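# Bag the long loaf using held tongs, bag left upright

## Task

Using the tongs that one gripper is already holding, and never touching the long loaf with a gripper directly, get the loaf inside the paper bag. At the end the bag must be upright with its mouth open, the tongs must not be in or touching the bag, and the jar must be upright on the tray. Releasing the loaf from a height clearly greater than the bag's own height costs score, as does dropping the bag or putting it down roughly.

## Robot and tools

Robot: two arms, left_arm and right_arm, each a six-joint arm with a two-finger parallel gripper and a wrist camera. One gripper starts out holding the tongs. Fixed cameras: cam_head_left, cam_head_right, cam_high, cam_low. Wrist cameras: cam_left_wrist, cam_right_wrist. Every image is 896x504.

Frames: the scene frame has its origin at table-top height, halfway between the nominal bases. +z points up, +x points out over the table, and left_arm sits on the +y side. The arm names do not match the image sides. Each arm's hand poses, targets and wrist-camera pose are given in that arm's own base frame. Calibrated bases in the scene frame: left_arm at (-0.026, +0.271, +0.015), right_arm at (-0.048, -0.321, +0.024). Both bases are almost unrotated and have +z up. Fixed cameras and the table use the scene frame. The reported hand position and orientation can be a few cm off, more so at long reach.

Gripper: the fingers point along the gripper's +z axis and open and close along its y axis. end_effector_position is the point between the pads, about 1 cm short of the fingertips.

Row format, shared by every moving tool: one flat list of 16 numbers covering both arms, even if only one arm moves. The order is left_arm x, y, z, qw, qx, qy, qz, opening, then the same eight for right_arm. x, y, z are an absolute position in metres in that arm's base frame. The quaternion is absolute, w first. Opening runs from -1 (closed) to +1 (fully open, 0.094 m) and is an absolute command.

execute_actions(actions, cameras): actions is a list of actions. Each action is a list of 1 to 15 rows, and each row is applied for one step of 1/30 s. If an action has fewer rows, its last row is held until 15 steps are done. Any target more than 0.6 m from the gripper's current position, along any gripper axis, makes that action fail for both arms. The whole call is refused if an action is malformed or if the first action fails this check. An empty list just reports state and images. cameras chooses which images come back: omitted, null or ["all"] gives all, [] gives none.

move(target, speed, blend, opening_speed, blocking, cameras): each gripper follows a straight path toward absolute poses. target is one 16-number row or a list of up to 15 rows, all sharing 10 s. speed is in m/s, 0.002 to 2.9, default 0.25, with rotation capped at twice that in rad/s. It can be one number or one per target. blend, in m, rounds the corners between listed targets. opening_speed is the rate of the finger command in scale units per second, minimum 0.2. Use it near its minimum when closing on something fragile. blocking=false returns after 0.5 s while the move keeps going, and a new move replaces the running one. The paths do not avoid obstacles or the other arm. The result ends with a move: line such as done, off_target, moving, held or fault. limits=paced means the command was clipped, and limits=held means steps were withheld. done means within 10 mm and 2 degrees of the target at rest. Neither done nor off_target tells you whether there was contact.

wait(seconds 0 to 10): runs the scene with the last commands held. stop(): brakes a running move. zoom_image(camera, region [x0,y0,x1,y1] in pixels, at most 504x504): gives a closer view of that camera's latest image. read_manual: licence text only. finished_scene(scene): ends the scene for good. The goal must then hold with no help from the robot.

Result lines: each arm reports end_effector_position, end_effector_quat_wxyz, Hand target (where the arm is actually being sent, possibly short of what you asked), Joint positions (the last entry is the finger opening in m), Joint torques, grip_measured (opening on the -1..1 scale, reading up to about 2.7 mm wide when empty), grip_effort_nm (motor effort, negative means closing, has an offset), and Tool commands. Joint velocities may read "within noise". MOTOR HOT appears at 75 °C. At 90 °C, OVER-TEMPERATURE FAULT folds that arm away for the rest of the scene.

Control notes: each step, orientation commands are clipped to within 40 degrees of the measured orientation. To hold an orientation, repeat the same quaternion every row. To keep an arm still, resend its last reported pose and its opening every call. Sending 0 as an opening is a real command. Friction can leave the gripper a cm or more off target. Do not route paths close to an arm's own base. Fast moves overshoot and hit harder. To let go, command an opening well above grip_measured. The gripper squeezes at roughly 50 to 64 N per pad.

Avoid: touching the loaf with a gripper, releasing the loaf from high above the bag, knocking over, dropping or slamming down the bag, tipping the jar off the tray, anything falling off the table, contact between the two arms (including closing one gripper on the other's fingers), and long stretched-out holds that heat the motors.

Each tool is called by a JSON object that holds its "api" and its "payload", one argument or row to a line.

## Session

{"api": "execute_actions", "payload": {
  "actions": []
}}

Scene clock: 0.00 s.
left_arm: end_effector_position=(+0.3815, +0.0011, +0.4073) grip_measured=+1.000 grip_effort_nm=n/a end_effector_quat_wxyz=(+0.707, +0.000, +0.707, +0.000) | right_arm: end_effector_position=(+0.2880, -0.1160, +0.1868) grip_measured=-0.298 grip_effort_nm=n/a end_effector_quat_wxyz=(+0.306, -0.010, +0.952, +0.001)
Joint positions: left_arm=[0 1.047 1.047 0 0 0 0.094] | right_arm=[-0.573 1.23 1.088 -0.891 -0.329 -0.503 0.033]
Joint velocities: within noise
Joint torques (N m): no reading
Heat: left arm: 34 °C; right arm: 36 °C.
Hand target: left_arm +0.3789, +0.0011, +0.4133; +0.712, +0.000, +0.702, +0.000 | right_arm +0.2885, -0.1149, +0.1903; +0.311, -0.012, +0.950, +0.002
Tool commands: left_gripper/opening=+1.0 right_gripper/opening=-0.30243
camera_calibration:
cam_left_wrist: T_world_to_cam=[[0.0338759, -0.999393, -0.00815951, -0.00274156], [-0.432998, -0.00731797, -0.901365, 0.570908], [0.900758, 0.0340676, -0.432983, -0.0774506], [0, 0, 0, 1]] pos_world=[0.317059, 0.00407655, 0.481039]
cam_right_wrist: T_world_to_cam=[[0.0316101, -0.99935, 0.017353, -0.126955], [-0.98295, -0.0342284, -0.18066, 0.352692], [0.181136, -0.0113464, -0.983393, 0.21819], [0, 0, 0, 1]] pos_world=[0.31117, -0.112324, 0.280486]

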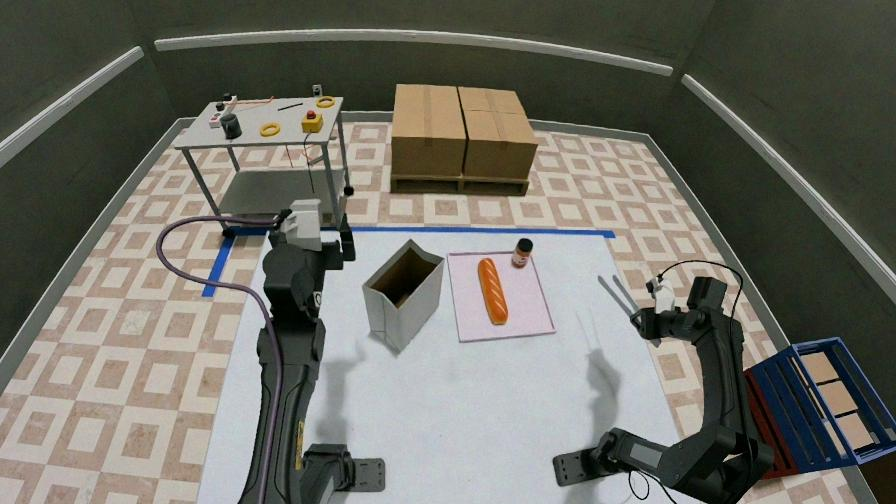

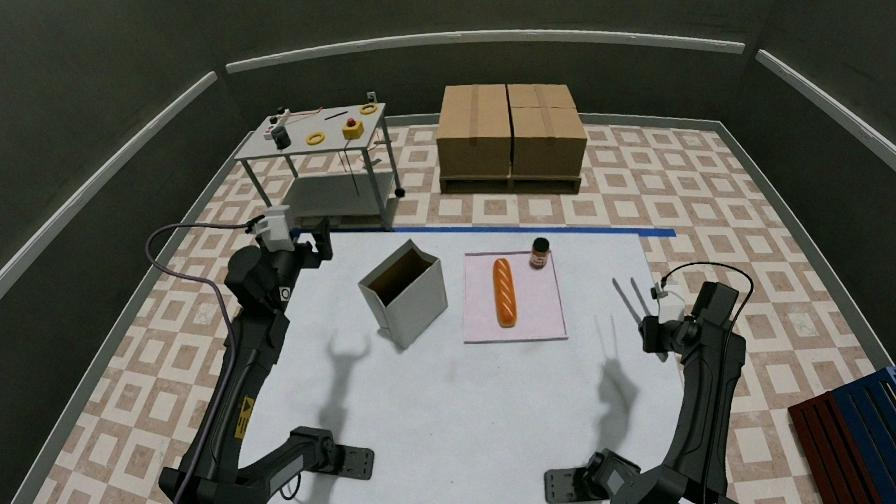

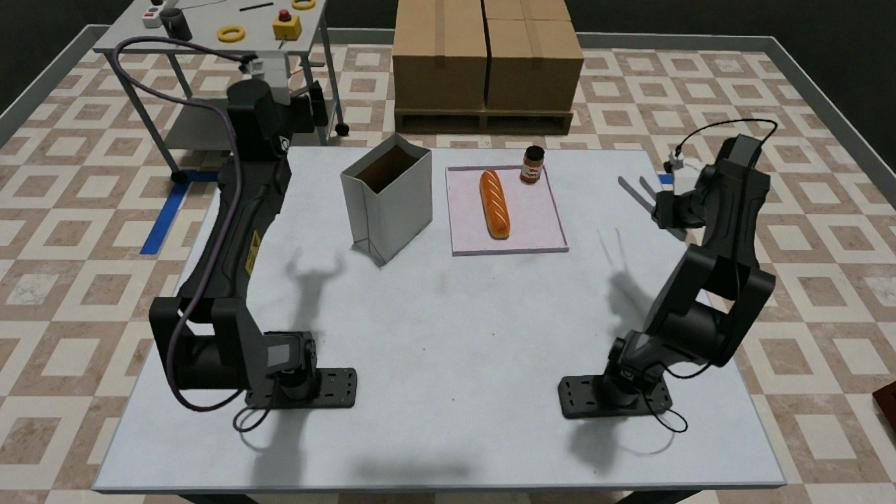

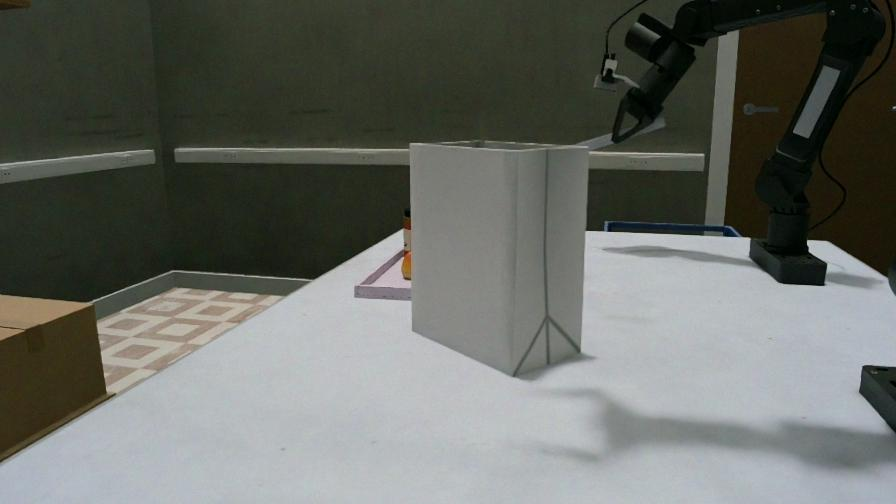

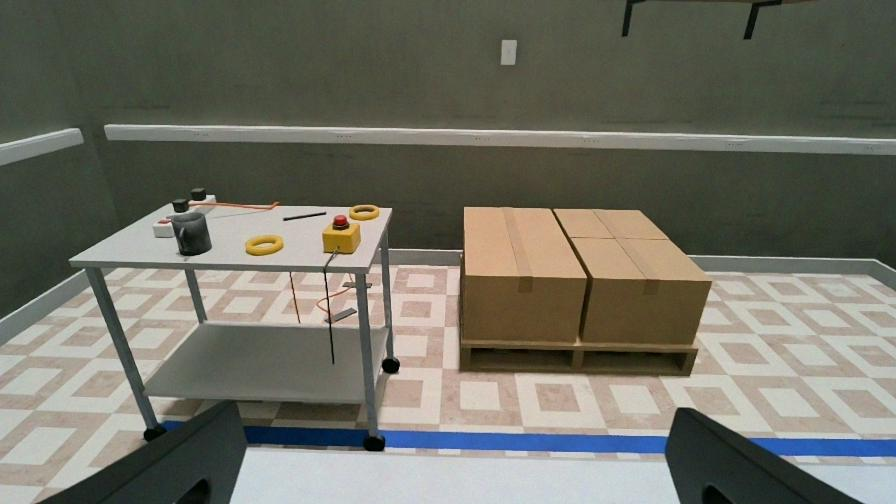

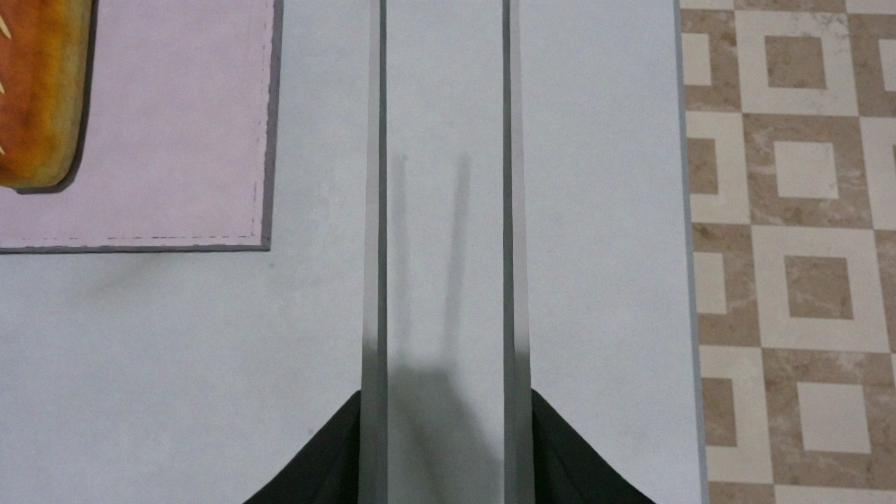

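{"api": "move", "payload": {
  "target": [
    [0.3789,0.08,0.4133,0.7071,0,0.7071,0,1,0.36,0.06,0.27,0.2122,-0.0171,0.977,0.0037,-0.3024],
    [0.3789,0.15,0.4133,0.7071,0,0.7071,0,1,0.456,0.172,0.23,0.2122,-0.0171,0.977,0.0037,-0.3024]
  ],
  "blend": 0.03,
  "cameras": ["cam_high","cam_low","cam_right_wrist"]
}}

Scene clock: 26.17 s.
left_arm: end_effector_position=(+0.3772, +0.1483, +0.3989) grip_measured=+1.000 grip_effort_nm=-0.037 end_effector_quat_wxyz=(+0.697, -0.008, +0.717, -0.006) | right_arm: end_effector_position=(+0.4495, +0.1731, +0.2348) grip_measured=-0.298 grip_effort_nm=-0.208 end_effector_quat_wxyz=(+0.212, -0.022, +0.977, +0.013)
Joint positions: left_arm=[0.635 1.217 1.136 0.046 0.632 0 0.094] | right_arm=[0.415 2.136 2.39 -1.417 0.135 0.343 0.033]
Joint torques (N m): left_arm=[0.44 -3.89 8.64 1.77 0.07 0.03] | right_arm=[-0.08 -9.44 9.48 0.98 0.3 0.05]
Heat: left arm: 34 °C; right arm: 38 °C.
Hand target: left_arm +0.3783, +0.1497, +0.4131; +0.707, +0.000, +0.707, +0.000 | right_arm +0.4558, +0.1720, +0.2299; +0.213, -0.017, +0.977, +0.004
Off the commanded pose: left_arm 0.015 m, 2 deg | right_arm 0.008 m, 1 deg.
move: off_target (left_arm)
cam_right_wrist: T_world_to_cam=[[0.0618151, -0.998071, -0.0058451, 0.147662], [-0.998022, -0.0618771, 0.0111028, 0.49652], [-0.0114431, 0.00514722, -0.999921, 0.326991], [0, 0, 0, 1]] pos_world=[0.490152, 0.176417, 0.322316]

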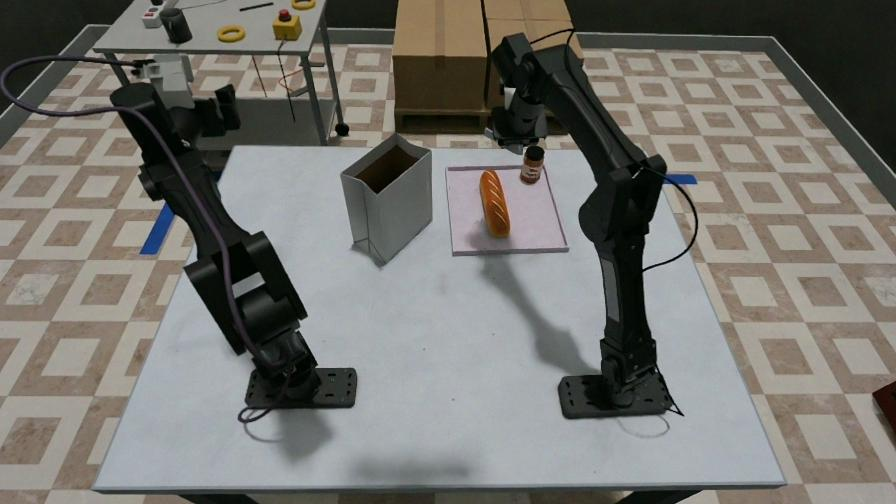

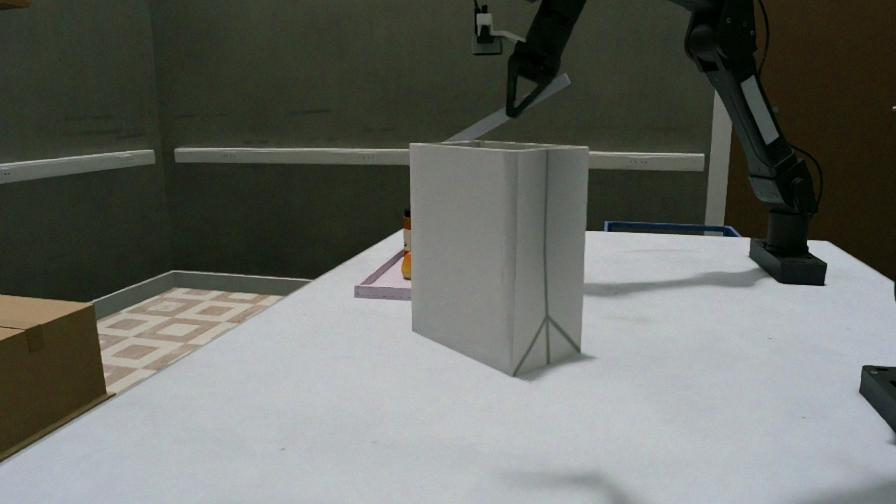

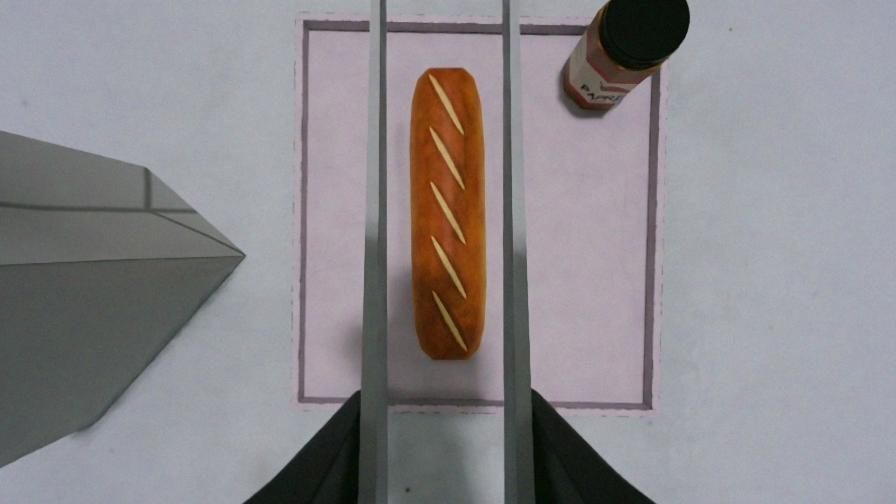

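{"api": "move", "payload": {
  "target": [0.3789,0.15,0.4133,0.7071,0,0.7071,0,1,0.455,0.172,0.175,0.1669,-0.0172,0.986,0.0029,-0.3024],
  "speed": 0.15,
  "cameras": ["cam_high","cam_head_left","cam_right_wrist"]
}}

Scene clock: 48.93 s.
left_arm: end_effector_position=(+0.3772, +0.1482, +0.3991) grip_measured=+1.000 grip_effort_nm=-0.037 end_effector_quat_wxyz=(+0.697, -0.008, +0.717, -0.006) | right_arm: end_effector_position=(+0.4493, +0.1736, +0.1873) grip_measured=-0.298 grip_effort_nm=-0.212 end_effector_quat_wxyz=(+0.174, -0.023, +0.984, +0.004)
Joint positions: left_arm=[0.635 1.217 1.136 0.047 0.633 0 0.094] | right_arm=[0.412 2.142 2.226 -1.327 0.123 0.344 0.033]
Joint torques (N m): left_arm=[0.24 -3.82 8.94 1.74 0.07 0] | right_arm=[-0.98 -10.44 6.46 1.03 0.05 0.05]
Heat: left arm: 35 °C; right arm: 38 °C.
Hand target: left_arm +0.3784, +0.1497, +0.4131; +0.707, +0.000, +0.707, +0.000 | right_arm +0.4547, +0.1717, +0.1751; +0.167, -0.017, +0.986, +0.003
Off the commanded pose: left_arm 0.014 m, 2 deg | right_arm 0.014 m, 1 deg.
move: off_target (left_arm, right_arm)
cam_right_wrist: T_world_to_cam=[[0.0620715, -0.998018, 0.0103092, 0.14474], [-0.994057, -0.060893, 0.0902352, 0.480109], [-0.0894287, -0.015849, -0.995867, 0.317372], [0, 0, 0, 1]] pos_world=[0.496654, 0.178718, 0.271246]
Images, in order (width x height): cam_head_left 896x504, cam_high 896x504, cam_right_wrist 896x504.

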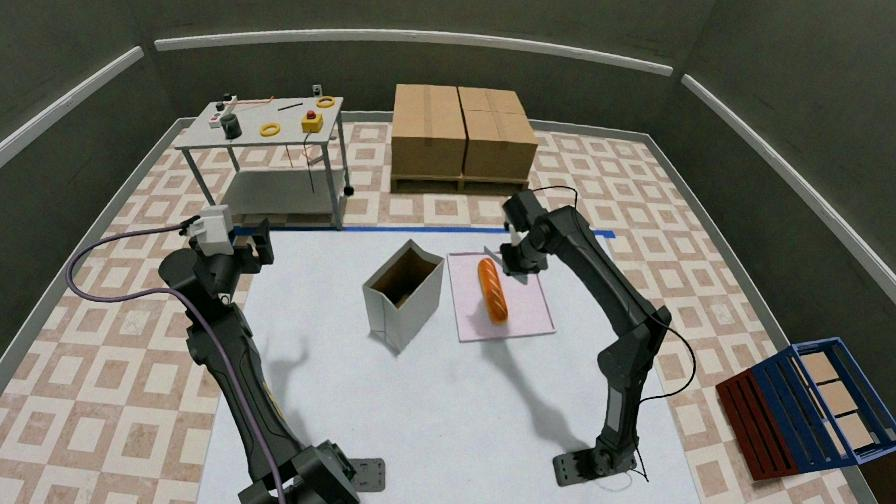

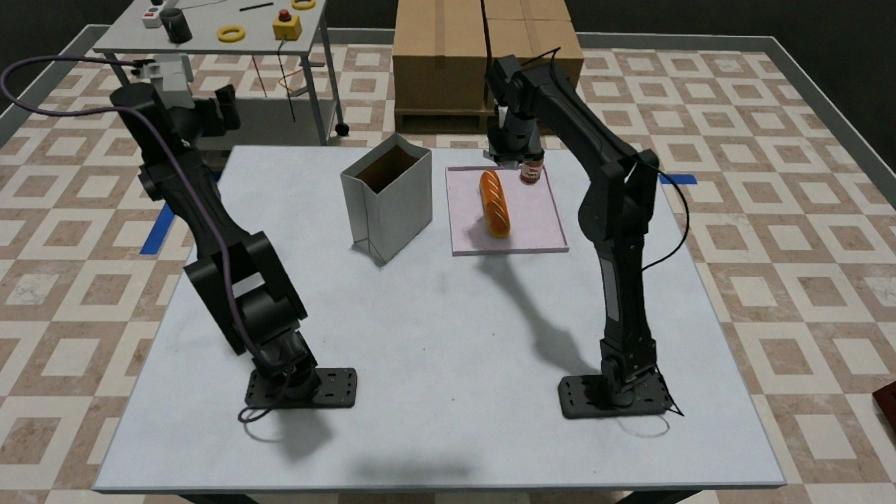

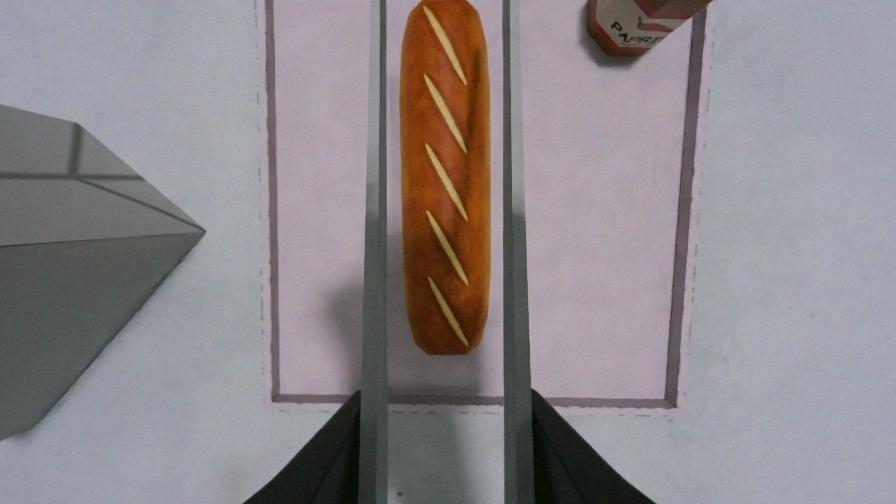

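{"api": "move", "payload": {
  "target": [0.3789,0.15,0.4133,0.7071,0,0.7071,0,1,0.455,0.172,0.117,0.1669,-0.0172,0.986,0.0029,-0.3024],
  "speed": 0.1,
  "cameras": ["cam_head_left","cam_right_wrist"]
}}

{"api": "zoom_image", "payload": {
  "camera": "cam_head_left",
  "region": [430, 200, 580, 350]
}}

Scene clock: 54.60 s.
left_arm: end_effector_position=(+0.3772, +0.1482, +0.3992) grip_measured=+1.000 grip_effort_nm=-0.037 end_effector_quat_wxyz=(+0.697, -0.008, +0.717, -0.006) | right_arm: end_effector_position=(+0.4519, +0.1756, +0.1095) grip_measured=-0.298 grip_effort_nm=-0.198 end_effector_quat_wxyz=(+0.154, -0.025, +0.988, -0.002)
Joint positions: left_arm=[0.635 1.217 1.136 0.047 0.633 0 0.094] | right_arm=[0.412 2.142 1.925 -1.069 0.118 0.344 0.033]
Joint torques (N m): left_arm=[0.43 -3.84 8.91 1.74 0.09 0.03] | right_arm=[-1.07 -14.99 6.39 1.01 0.09 0.04]
Heat: left arm: 35 °C; right arm: 40 °C.
Hand target: left_arm +0.3784, +0.1498, +0.4131; +0.707, +0.000, +0.707, +0.000 | right_arm +0.4550, +0.1719, +0.1170; +0.167, -0.017, +0.986, +0.003
Off the commanded pose: left_arm 0.014 m, 2 deg | right_arm 0.009 m, 2 deg.
move: off_target (left_arm)
cam_right_wrist: T_world_to_cam=[[0.0636642, -0.997761, 0.0205074, 0.145591], [-0.989505, -0.0604398, 0.131248, 0.483141], [-0.129715, -0.028648, -0.991137, 0.260156], [0, 0, 0, 1]] pos_world=[0.502547, 0.181918, 0.191453]

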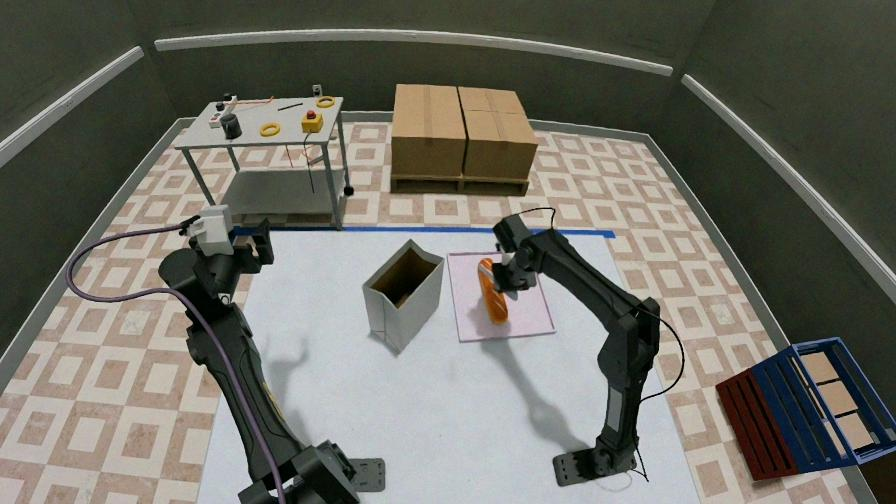

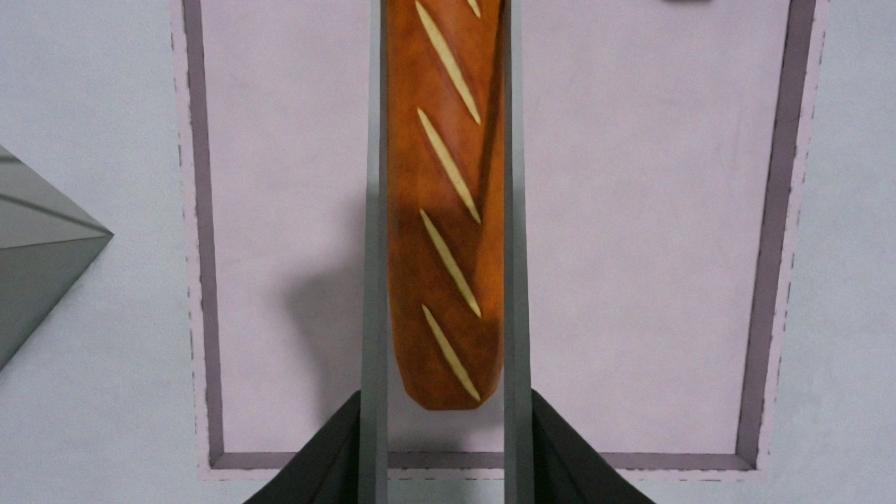

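Scaled by 3.360.

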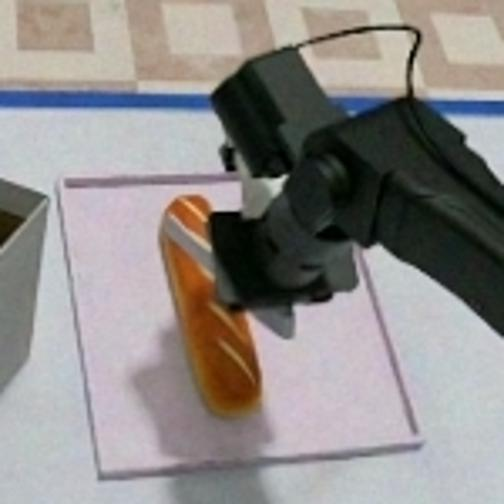

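{"api": "move", "payload": {
  "target": [0.3789,0.15,0.4133,0.7071,0,0.7071,0,1,0.455,0.172,0.117,0.1669,-0.0172,0.986,0.0029,-0.6],
  "opening_speed": 0.2,
  "cameras": ["cam_head_left","cam_right_wrist"]
}}

{"api": "move", "payload": {
  "target": [0.3789,0.15,0.4133,0.7071,0,0.7071,0,1,0.447,0.170,0.19,0.1669,-0.0172,0.986,0.0029,-0.6],
  "speed": 0.08,
  "cameras": ["cam_head_left","cam_right_wrist","cam_high"]
}}

Scene clock: 65.50 s.
left_arm: end_effector_position=(+0.3772, +0.1481, +0.3992) grip_measured=+1.000 grip_effort_nm=-0.037 end_effector_quat_wxyz=(+0.698, -0.007, +0.716, -0.006) | right_arm: end_effector_position=(+0.4521, +0.1757, +0.1096) grip_measured=-0.557 grip_effort_nm=-0.955 end_effector_quat_wxyz=(+0.154, -0.025, +0.988, -0.002)
Joint positions: left_arm=[0.635 1.217 1.136 0.048 0.633 0 0.094] | right_arm=[0.412 2.142 1.925 -1.067 0.118 0.345 0.021]
Joint torques (N m): left_arm=[0.2 -3.85 8.81 1.77 0.12 -0.01] | right_arm=[-0.98 -14.98 6.32 0.95 0.09 0.04]
Heat: left arm: 36 °C; right arm: 44 °C.
Hand target: left_arm +0.3784, +0.1497, +0.4131; +0.707, +0.000, +0.707, +0.000 | right_arm +0.4549, +0.1719, +0.1170; +0.167, -0.017, +0.986, +0.003
Off the commanded pose: left_arm 0.014 m, 2 deg | right_arm 0.009 m, 2 deg.
move: off_target (left_arm)
cam_right_wrist: T_world_to_cam=[[0.063373, -0.997789, 0.0200077, 0.145821], [-0.989668, -0.0602484, 0.130103, 0.483579], [-0.12861, -0.028046, -0.991299, 0.259749], [0, 0, 0, 1]] pos_world=[0.502748, 0.181918, 0.191656]

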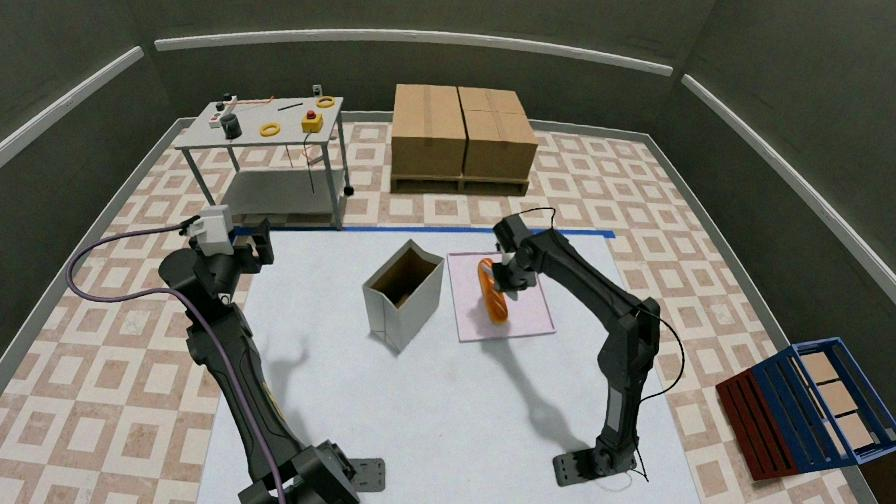

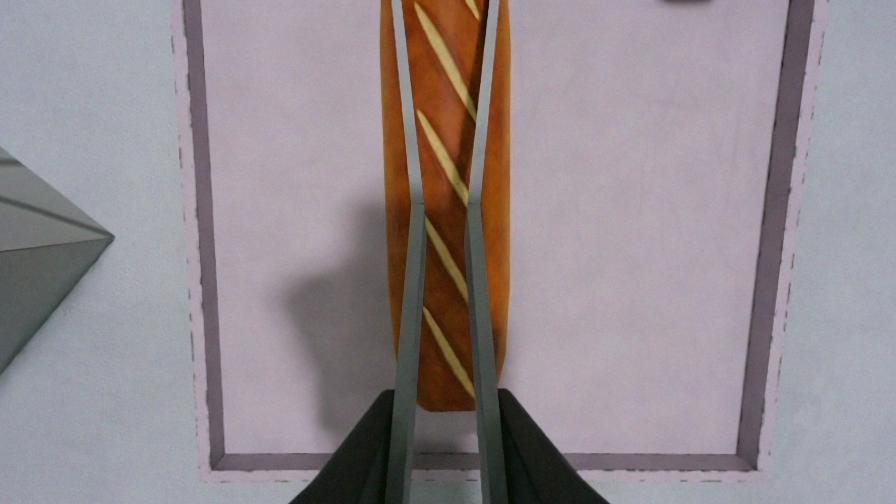

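Scene clock: 67.20 s.
left_arm: end_effector_position=(+0.3772, +0.1481, +0.3992) grip_measured=+1.000 grip_effort_nm=-0.037 end_effector_quat_wxyz=(+0.698, -0.007, +0.716, -0.006) | right_arm: end_effector_position=(+0.4429, +0.1716, +0.1845) grip_measured=-0.573 grip_effort_nm=-1.023 end_effector_quat_wxyz=(+0.160, -0.023, +0.987, +0.001)
Joint positions: left_arm=[0.635 1.217 1.136 0.048 0.633 0 0.094] | right_arm=[0.412 2.142 2.224 -1.354 0.118 0.347 0.02]
Joint torques (N m): left_arm=[0.53 -3.79 8.84 1.75 0.09 0.06] | right_arm=[-0.68 -11.97 9.68 0.76 0.09 0.05]
Heat: left arm: 36 °C; right arm: 44 °C.
Hand target: left_arm +0.3784, +0.1497, +0.4131; +0.707, +0.000, +0.707, +0.000 | right_arm +0.4469, +0.1699, +0.1899; +0.167, -0.017, +0.986, +0.003
Off the commanded pose: left_arm 0.014 m, 2 deg | right_arm 0.007 m, 1 deg.
move: off_target (left_arm)
cam_right_wrist: T_world_to_cam=[[0.0612417, -0.998001, 0.0156185, 0.142619], [-0.991192, -0.0589681, 0.118582, 0.467099], [-0.117424, -0.022743, -0.992821, 0.32705], [0, 0, 0, 1]] pos_world=[0.492654, 0.177316, 0.267086]
Images, in order (width x height): cam_head_left 896x504, cam_high 896x504, cam_right_wrist 896x504.

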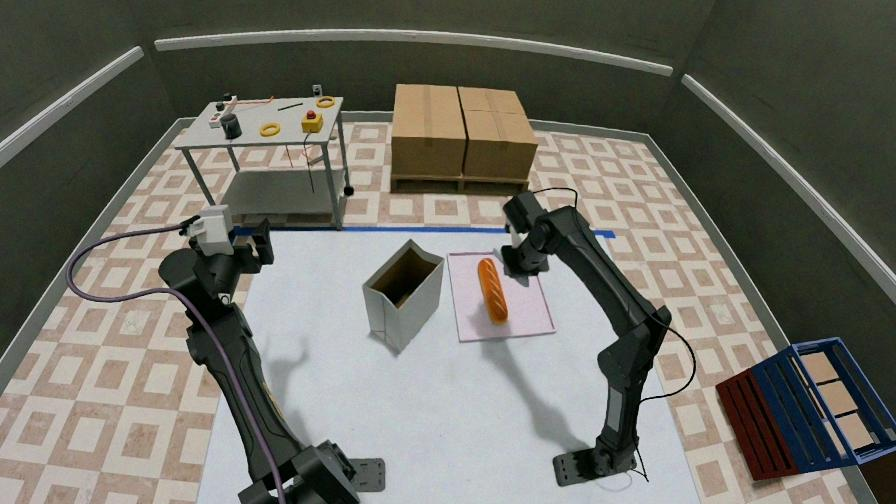

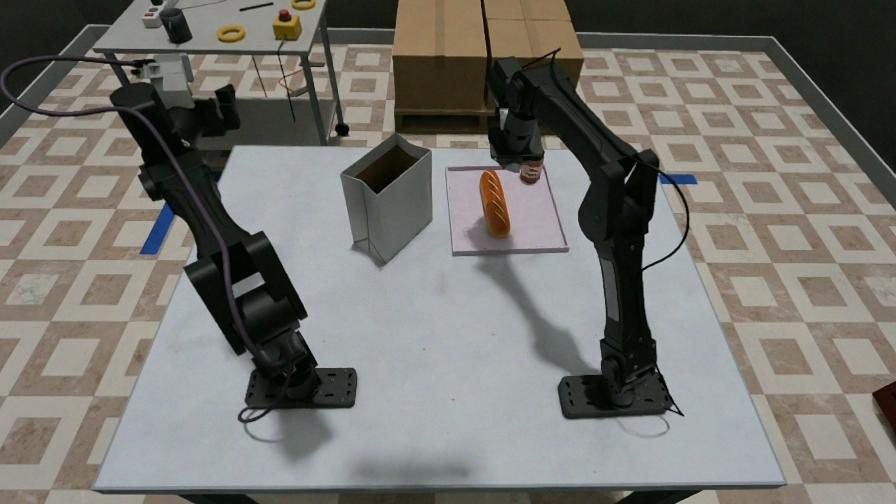

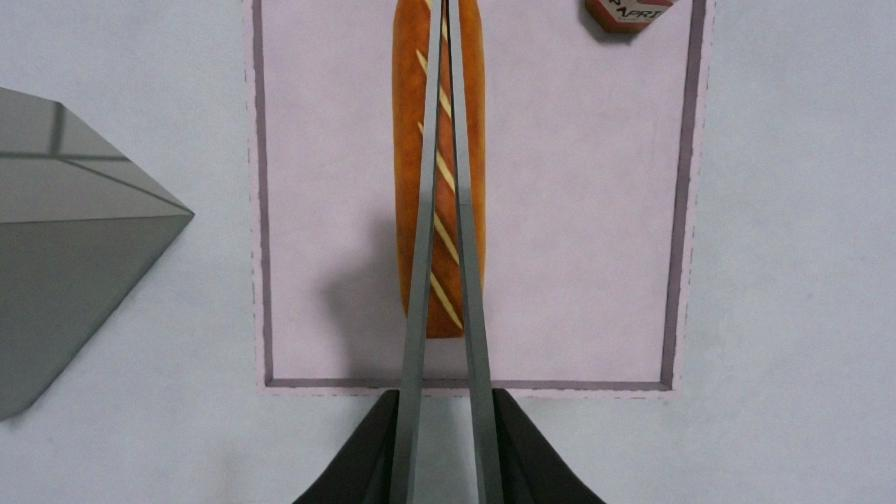

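{"api": "move", "payload": {
  "target": [
    [0.3789,0.15,0.4133,0.7071,0,0.7071,0,1,0.447,0.170,0.192,0.1669,-0.0172,0.986,0.0029,-0.3024],
    [0.3789,0.15,0.4133,0.7071,0,0.7071,0,1,0.438,0.1705,0.105,0.1669,-0.0172,0.986,0.0029,-0.3024]
  ],
  "speed": 0.1,
  "cameras": ["cam_head_left","cam_right_wrist"]
}}

{"api": "zoom_image", "payload": {
  "camera": "cam_head_left",
  "region": [430, 200, 580, 350]
}}

Scene clock: 77.13 s.
left_arm: end_effector_position=(+0.3772, +0.1481, +0.3992) grip_measured=+1.000 grip_effort_nm=-0.037 end_effector_quat_wxyz=(+0.698, -0.007, +0.716, -0.006) | right_arm: end_effector_position=(+0.4364, +0.1690, +0.0878) grip_measured=-0.304 grip_effort_nm=0.071 end_effector_quat_wxyz=(+0.143, -0.020, +0.989, -0.005)
Joint positions: left_arm=[0.635 1.217 1.136 0.048 0.633 0 0.094] | right_arm=[0.412 2.094 1.772 -0.985 0.117 0.355 0.033]
Joint torques (N m): left_arm=[0.42 -3.89 8.79 1.79 0.11 0.02] | right_arm=[0.27 -16.65 6.38 0.91 0.13 0.06]
Heat: left arm: 36 °C; right arm: 45 °C.
Hand target: left_arm +0.3784, +0.1497, +0.4131; +0.707, +0.000, +0.707, +0.000 | right_arm +0.4379, +0.1704, +0.1048; +0.166, -0.017, +0.986, +0.003
Off the commanded pose: left_arm 0.014 m, 2 deg | right_arm 0.017 m, 3 deg.
move: off_target (left_arm, right_arm)
cam_right_wrist: T_world_to_cam=[[0.0541717, -0.998232, 0.0244787, 0.144282], [-0.987095, -0.0498354, 0.152186, 0.465629], [-0.150697, -0.032407, -0.988049, 0.245942], [0, 0, 0, 1]] pos_world=[0.488867, 0.175202, 0.168609]

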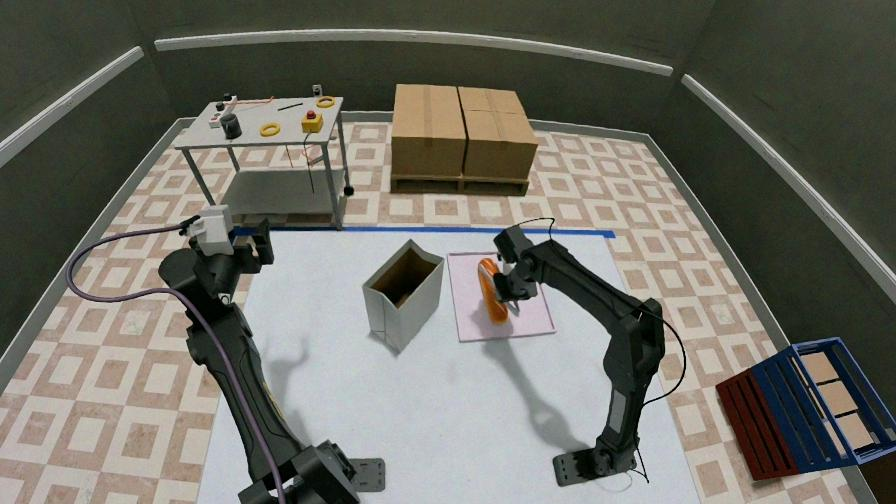

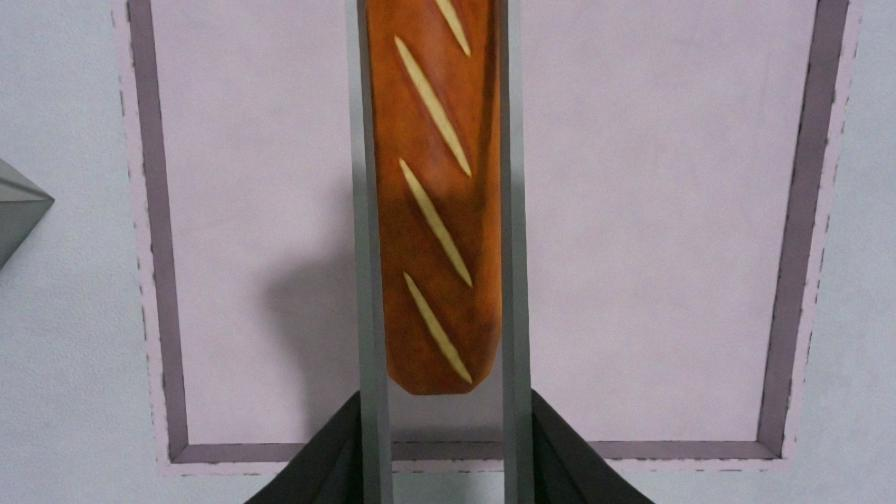

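Scaled by 3.360.

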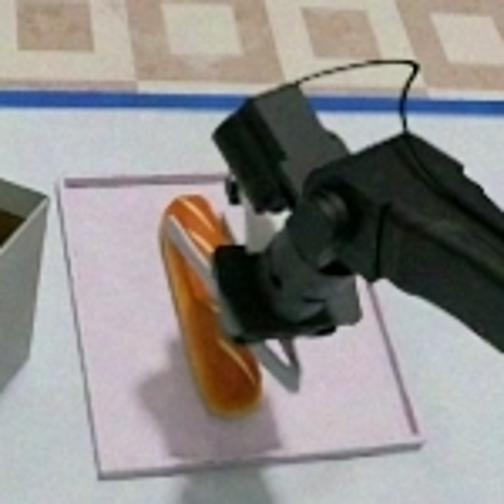

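{"api": "move", "payload": {
  "target": [0.3789,0.15,0.4133,0.7071,0,0.7071,0,1,0.438,0.174,0.118,0.1669,-0.0172,0.986,0.0029,-0.3024],
  "speed": 0.05,
  "cameras": ["cam_head_left","cam_right_wrist"]
}}

{"api": "zoom_image", "payload": {
  "camera": "cam_head_left",
  "region": [430, 200, 580, 350]
}}

Scene clock: 82.43 s.
left_arm: end_effector_position=(+0.3772, +0.1481, +0.3992) grip_measured=+1.000 grip_effort_nm=-0.042 end_effector_quat_wxyz=(+0.698, -0.007, +0.716, -0.006) | right_arm: end_effector_position=(+0.4335, +0.1695, +0.0901) grip_measured=-0.304 grip_effort_nm=0.076 end_effector_quat_wxyz=(+0.138, -0.019, +0.990, -0.006)
Joint positions: left_arm=[0.635 1.217 1.136 0.048 0.633 0 0.094] | right_arm=[0.415 2.094 1.784 -1.009 0.117 0.362 0.033]
Joint torques (N m): left_arm=[0.34 -3.79 8.92 1.74 0.07 0.03] | right_arm=[0.7 -16.44 10.21 0.64 0.15 0.06]
Heat: left arm: 36 °C; right arm: 45 °C.
Hand target: left_arm +0.3784, +0.1497, +0.4131; +0.707, +0.000, +0.707, +0.000 | right_arm +0.4374, +0.1737, +0.1175; +0.167, -0.017, +0.986, +0.003
Off the commanded pose: left_arm 0.014 m, 2 deg | right_arm 0.029 m, 4 deg.
move: off_target (left_arm, right_arm)
cam_right_wrist: T_world_to_cam=[[0.0508922, -0.998353, 0.0265, 0.146113], [-0.985626, -0.045928, 0.162578, 0.460243], [-0.161094, -0.0343931, -0.98634, 0.252534], [0, 0, 0, 1]] pos_world=[0.486873, 0.175696, 0.170386]

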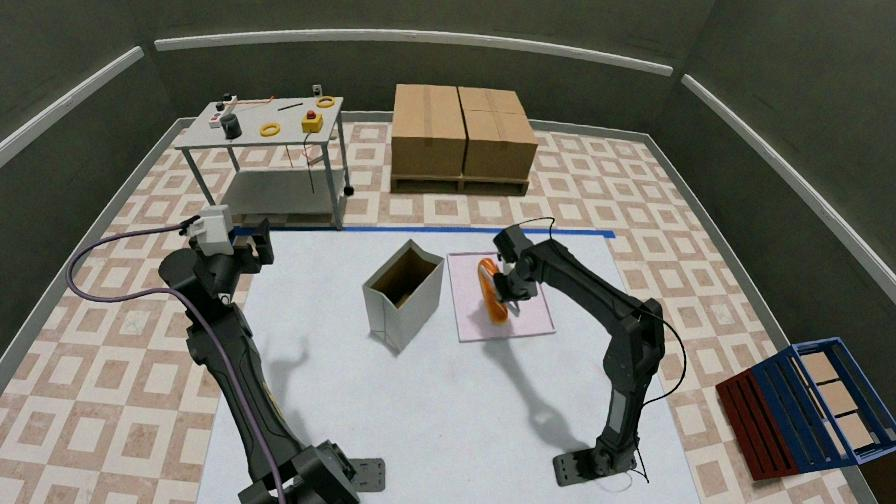

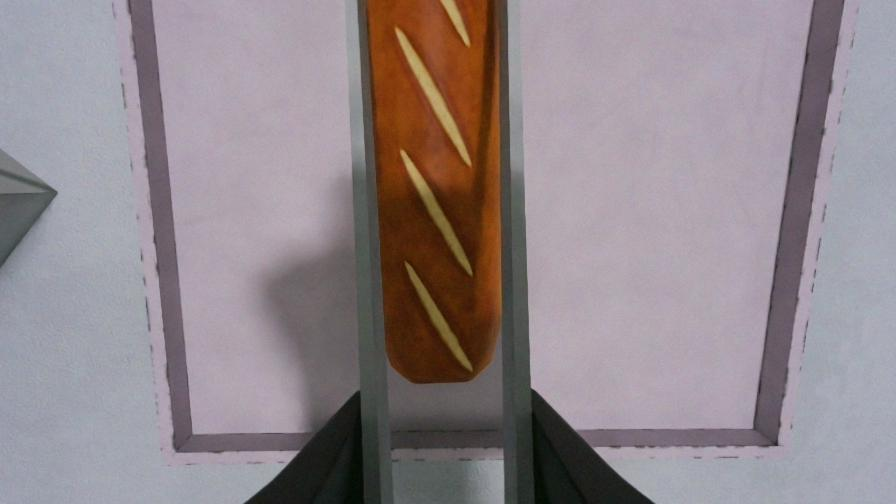

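Scaled by 3.360.

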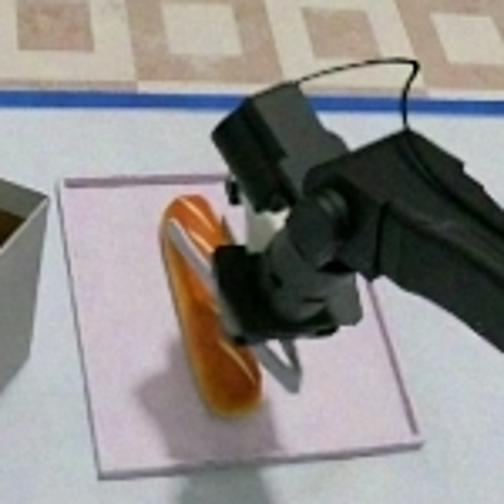

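{"api": "move", "payload": {
  "target": [0.3789,0.15,0.4133,0.7071,0,0.7071,0,1,0.440,0.179,0.127,0.1669,-0.0172,0.986,0.0029,-0.3024],
  "speed": 0.05,
  "cameras": ["cam_head_left","cam_right_wrist"]
}}

{"api": "zoom_image", "payload": {
  "camera": "cam_head_left",
  "region": [430, 200, 580, 350]
}}

Scene clock: 88.47 s.
left_arm: end_effector_position=(+0.3772, +0.1481, +0.3992) grip_measured=+1.000 grip_effort_nm=-0.037 end_effector_quat_wxyz=(+0.698, -0.007, +0.716, -0.006) | right_arm: end_effector_position=(+0.4371, +0.1742, +0.1079) grip_measured=-0.304 grip_effort_nm=0.066 end_effector_quat_wxyz=(+0.146, -0.017, +0.989, -0.002)
Joint positions: left_arm=[0.635 1.217 1.136 0.048 0.633 0 0.094] | right_arm=[0.421 2.094 1.85 -1.056 0.117 0.371 0.033]
Joint torques (N m): left_arm=[0.35 -3.86 8.99 1.74 0.07 0.02] | right_arm=[0.99 -14.61 10.18 0.68 0.18 0.04]
Heat: left arm: 36 °C; right arm: 46 °C.
Hand target: left_arm +0.3784, +0.1498, +0.4131; +0.707, +0.000, +0.707, +0.000 | right_arm +0.4397, +0.1789, +0.1268; +0.167, -0.017, +0.986, +0.003
Off the commanded pose: left_arm 0.014 m, 2 deg | right_arm 0.020 m, 2 deg.
move: off_target (left_arm, right_arm)
cam_right_wrist: T_world_to_cam=[[0.0478958, -0.998702, 0.0173185, 0.152462], [-0.98833, -0.0448741, 0.145567, 0.463908], [-0.144601, -0.0240884, -0.989197, 0.262037], [0, 0, 0, 1]] pos_world=[0.489082, 0.179394, 0.189036]

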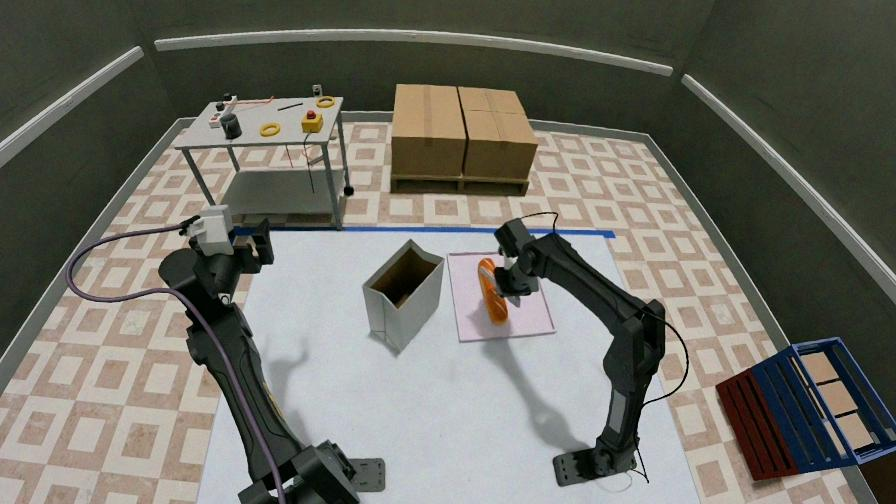

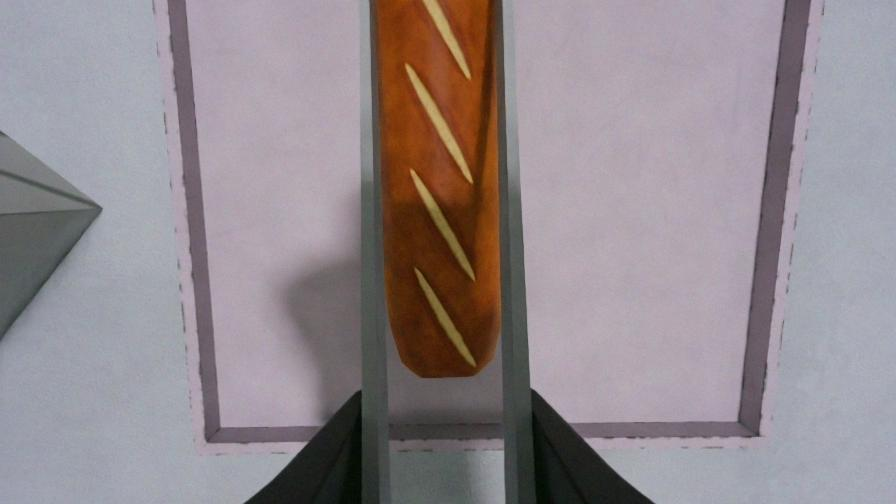

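Scaled by 3.360.

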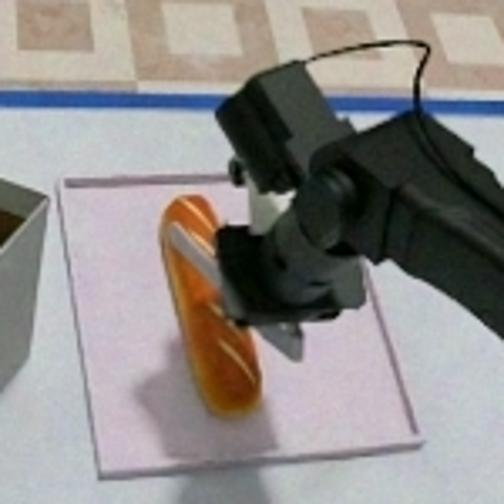

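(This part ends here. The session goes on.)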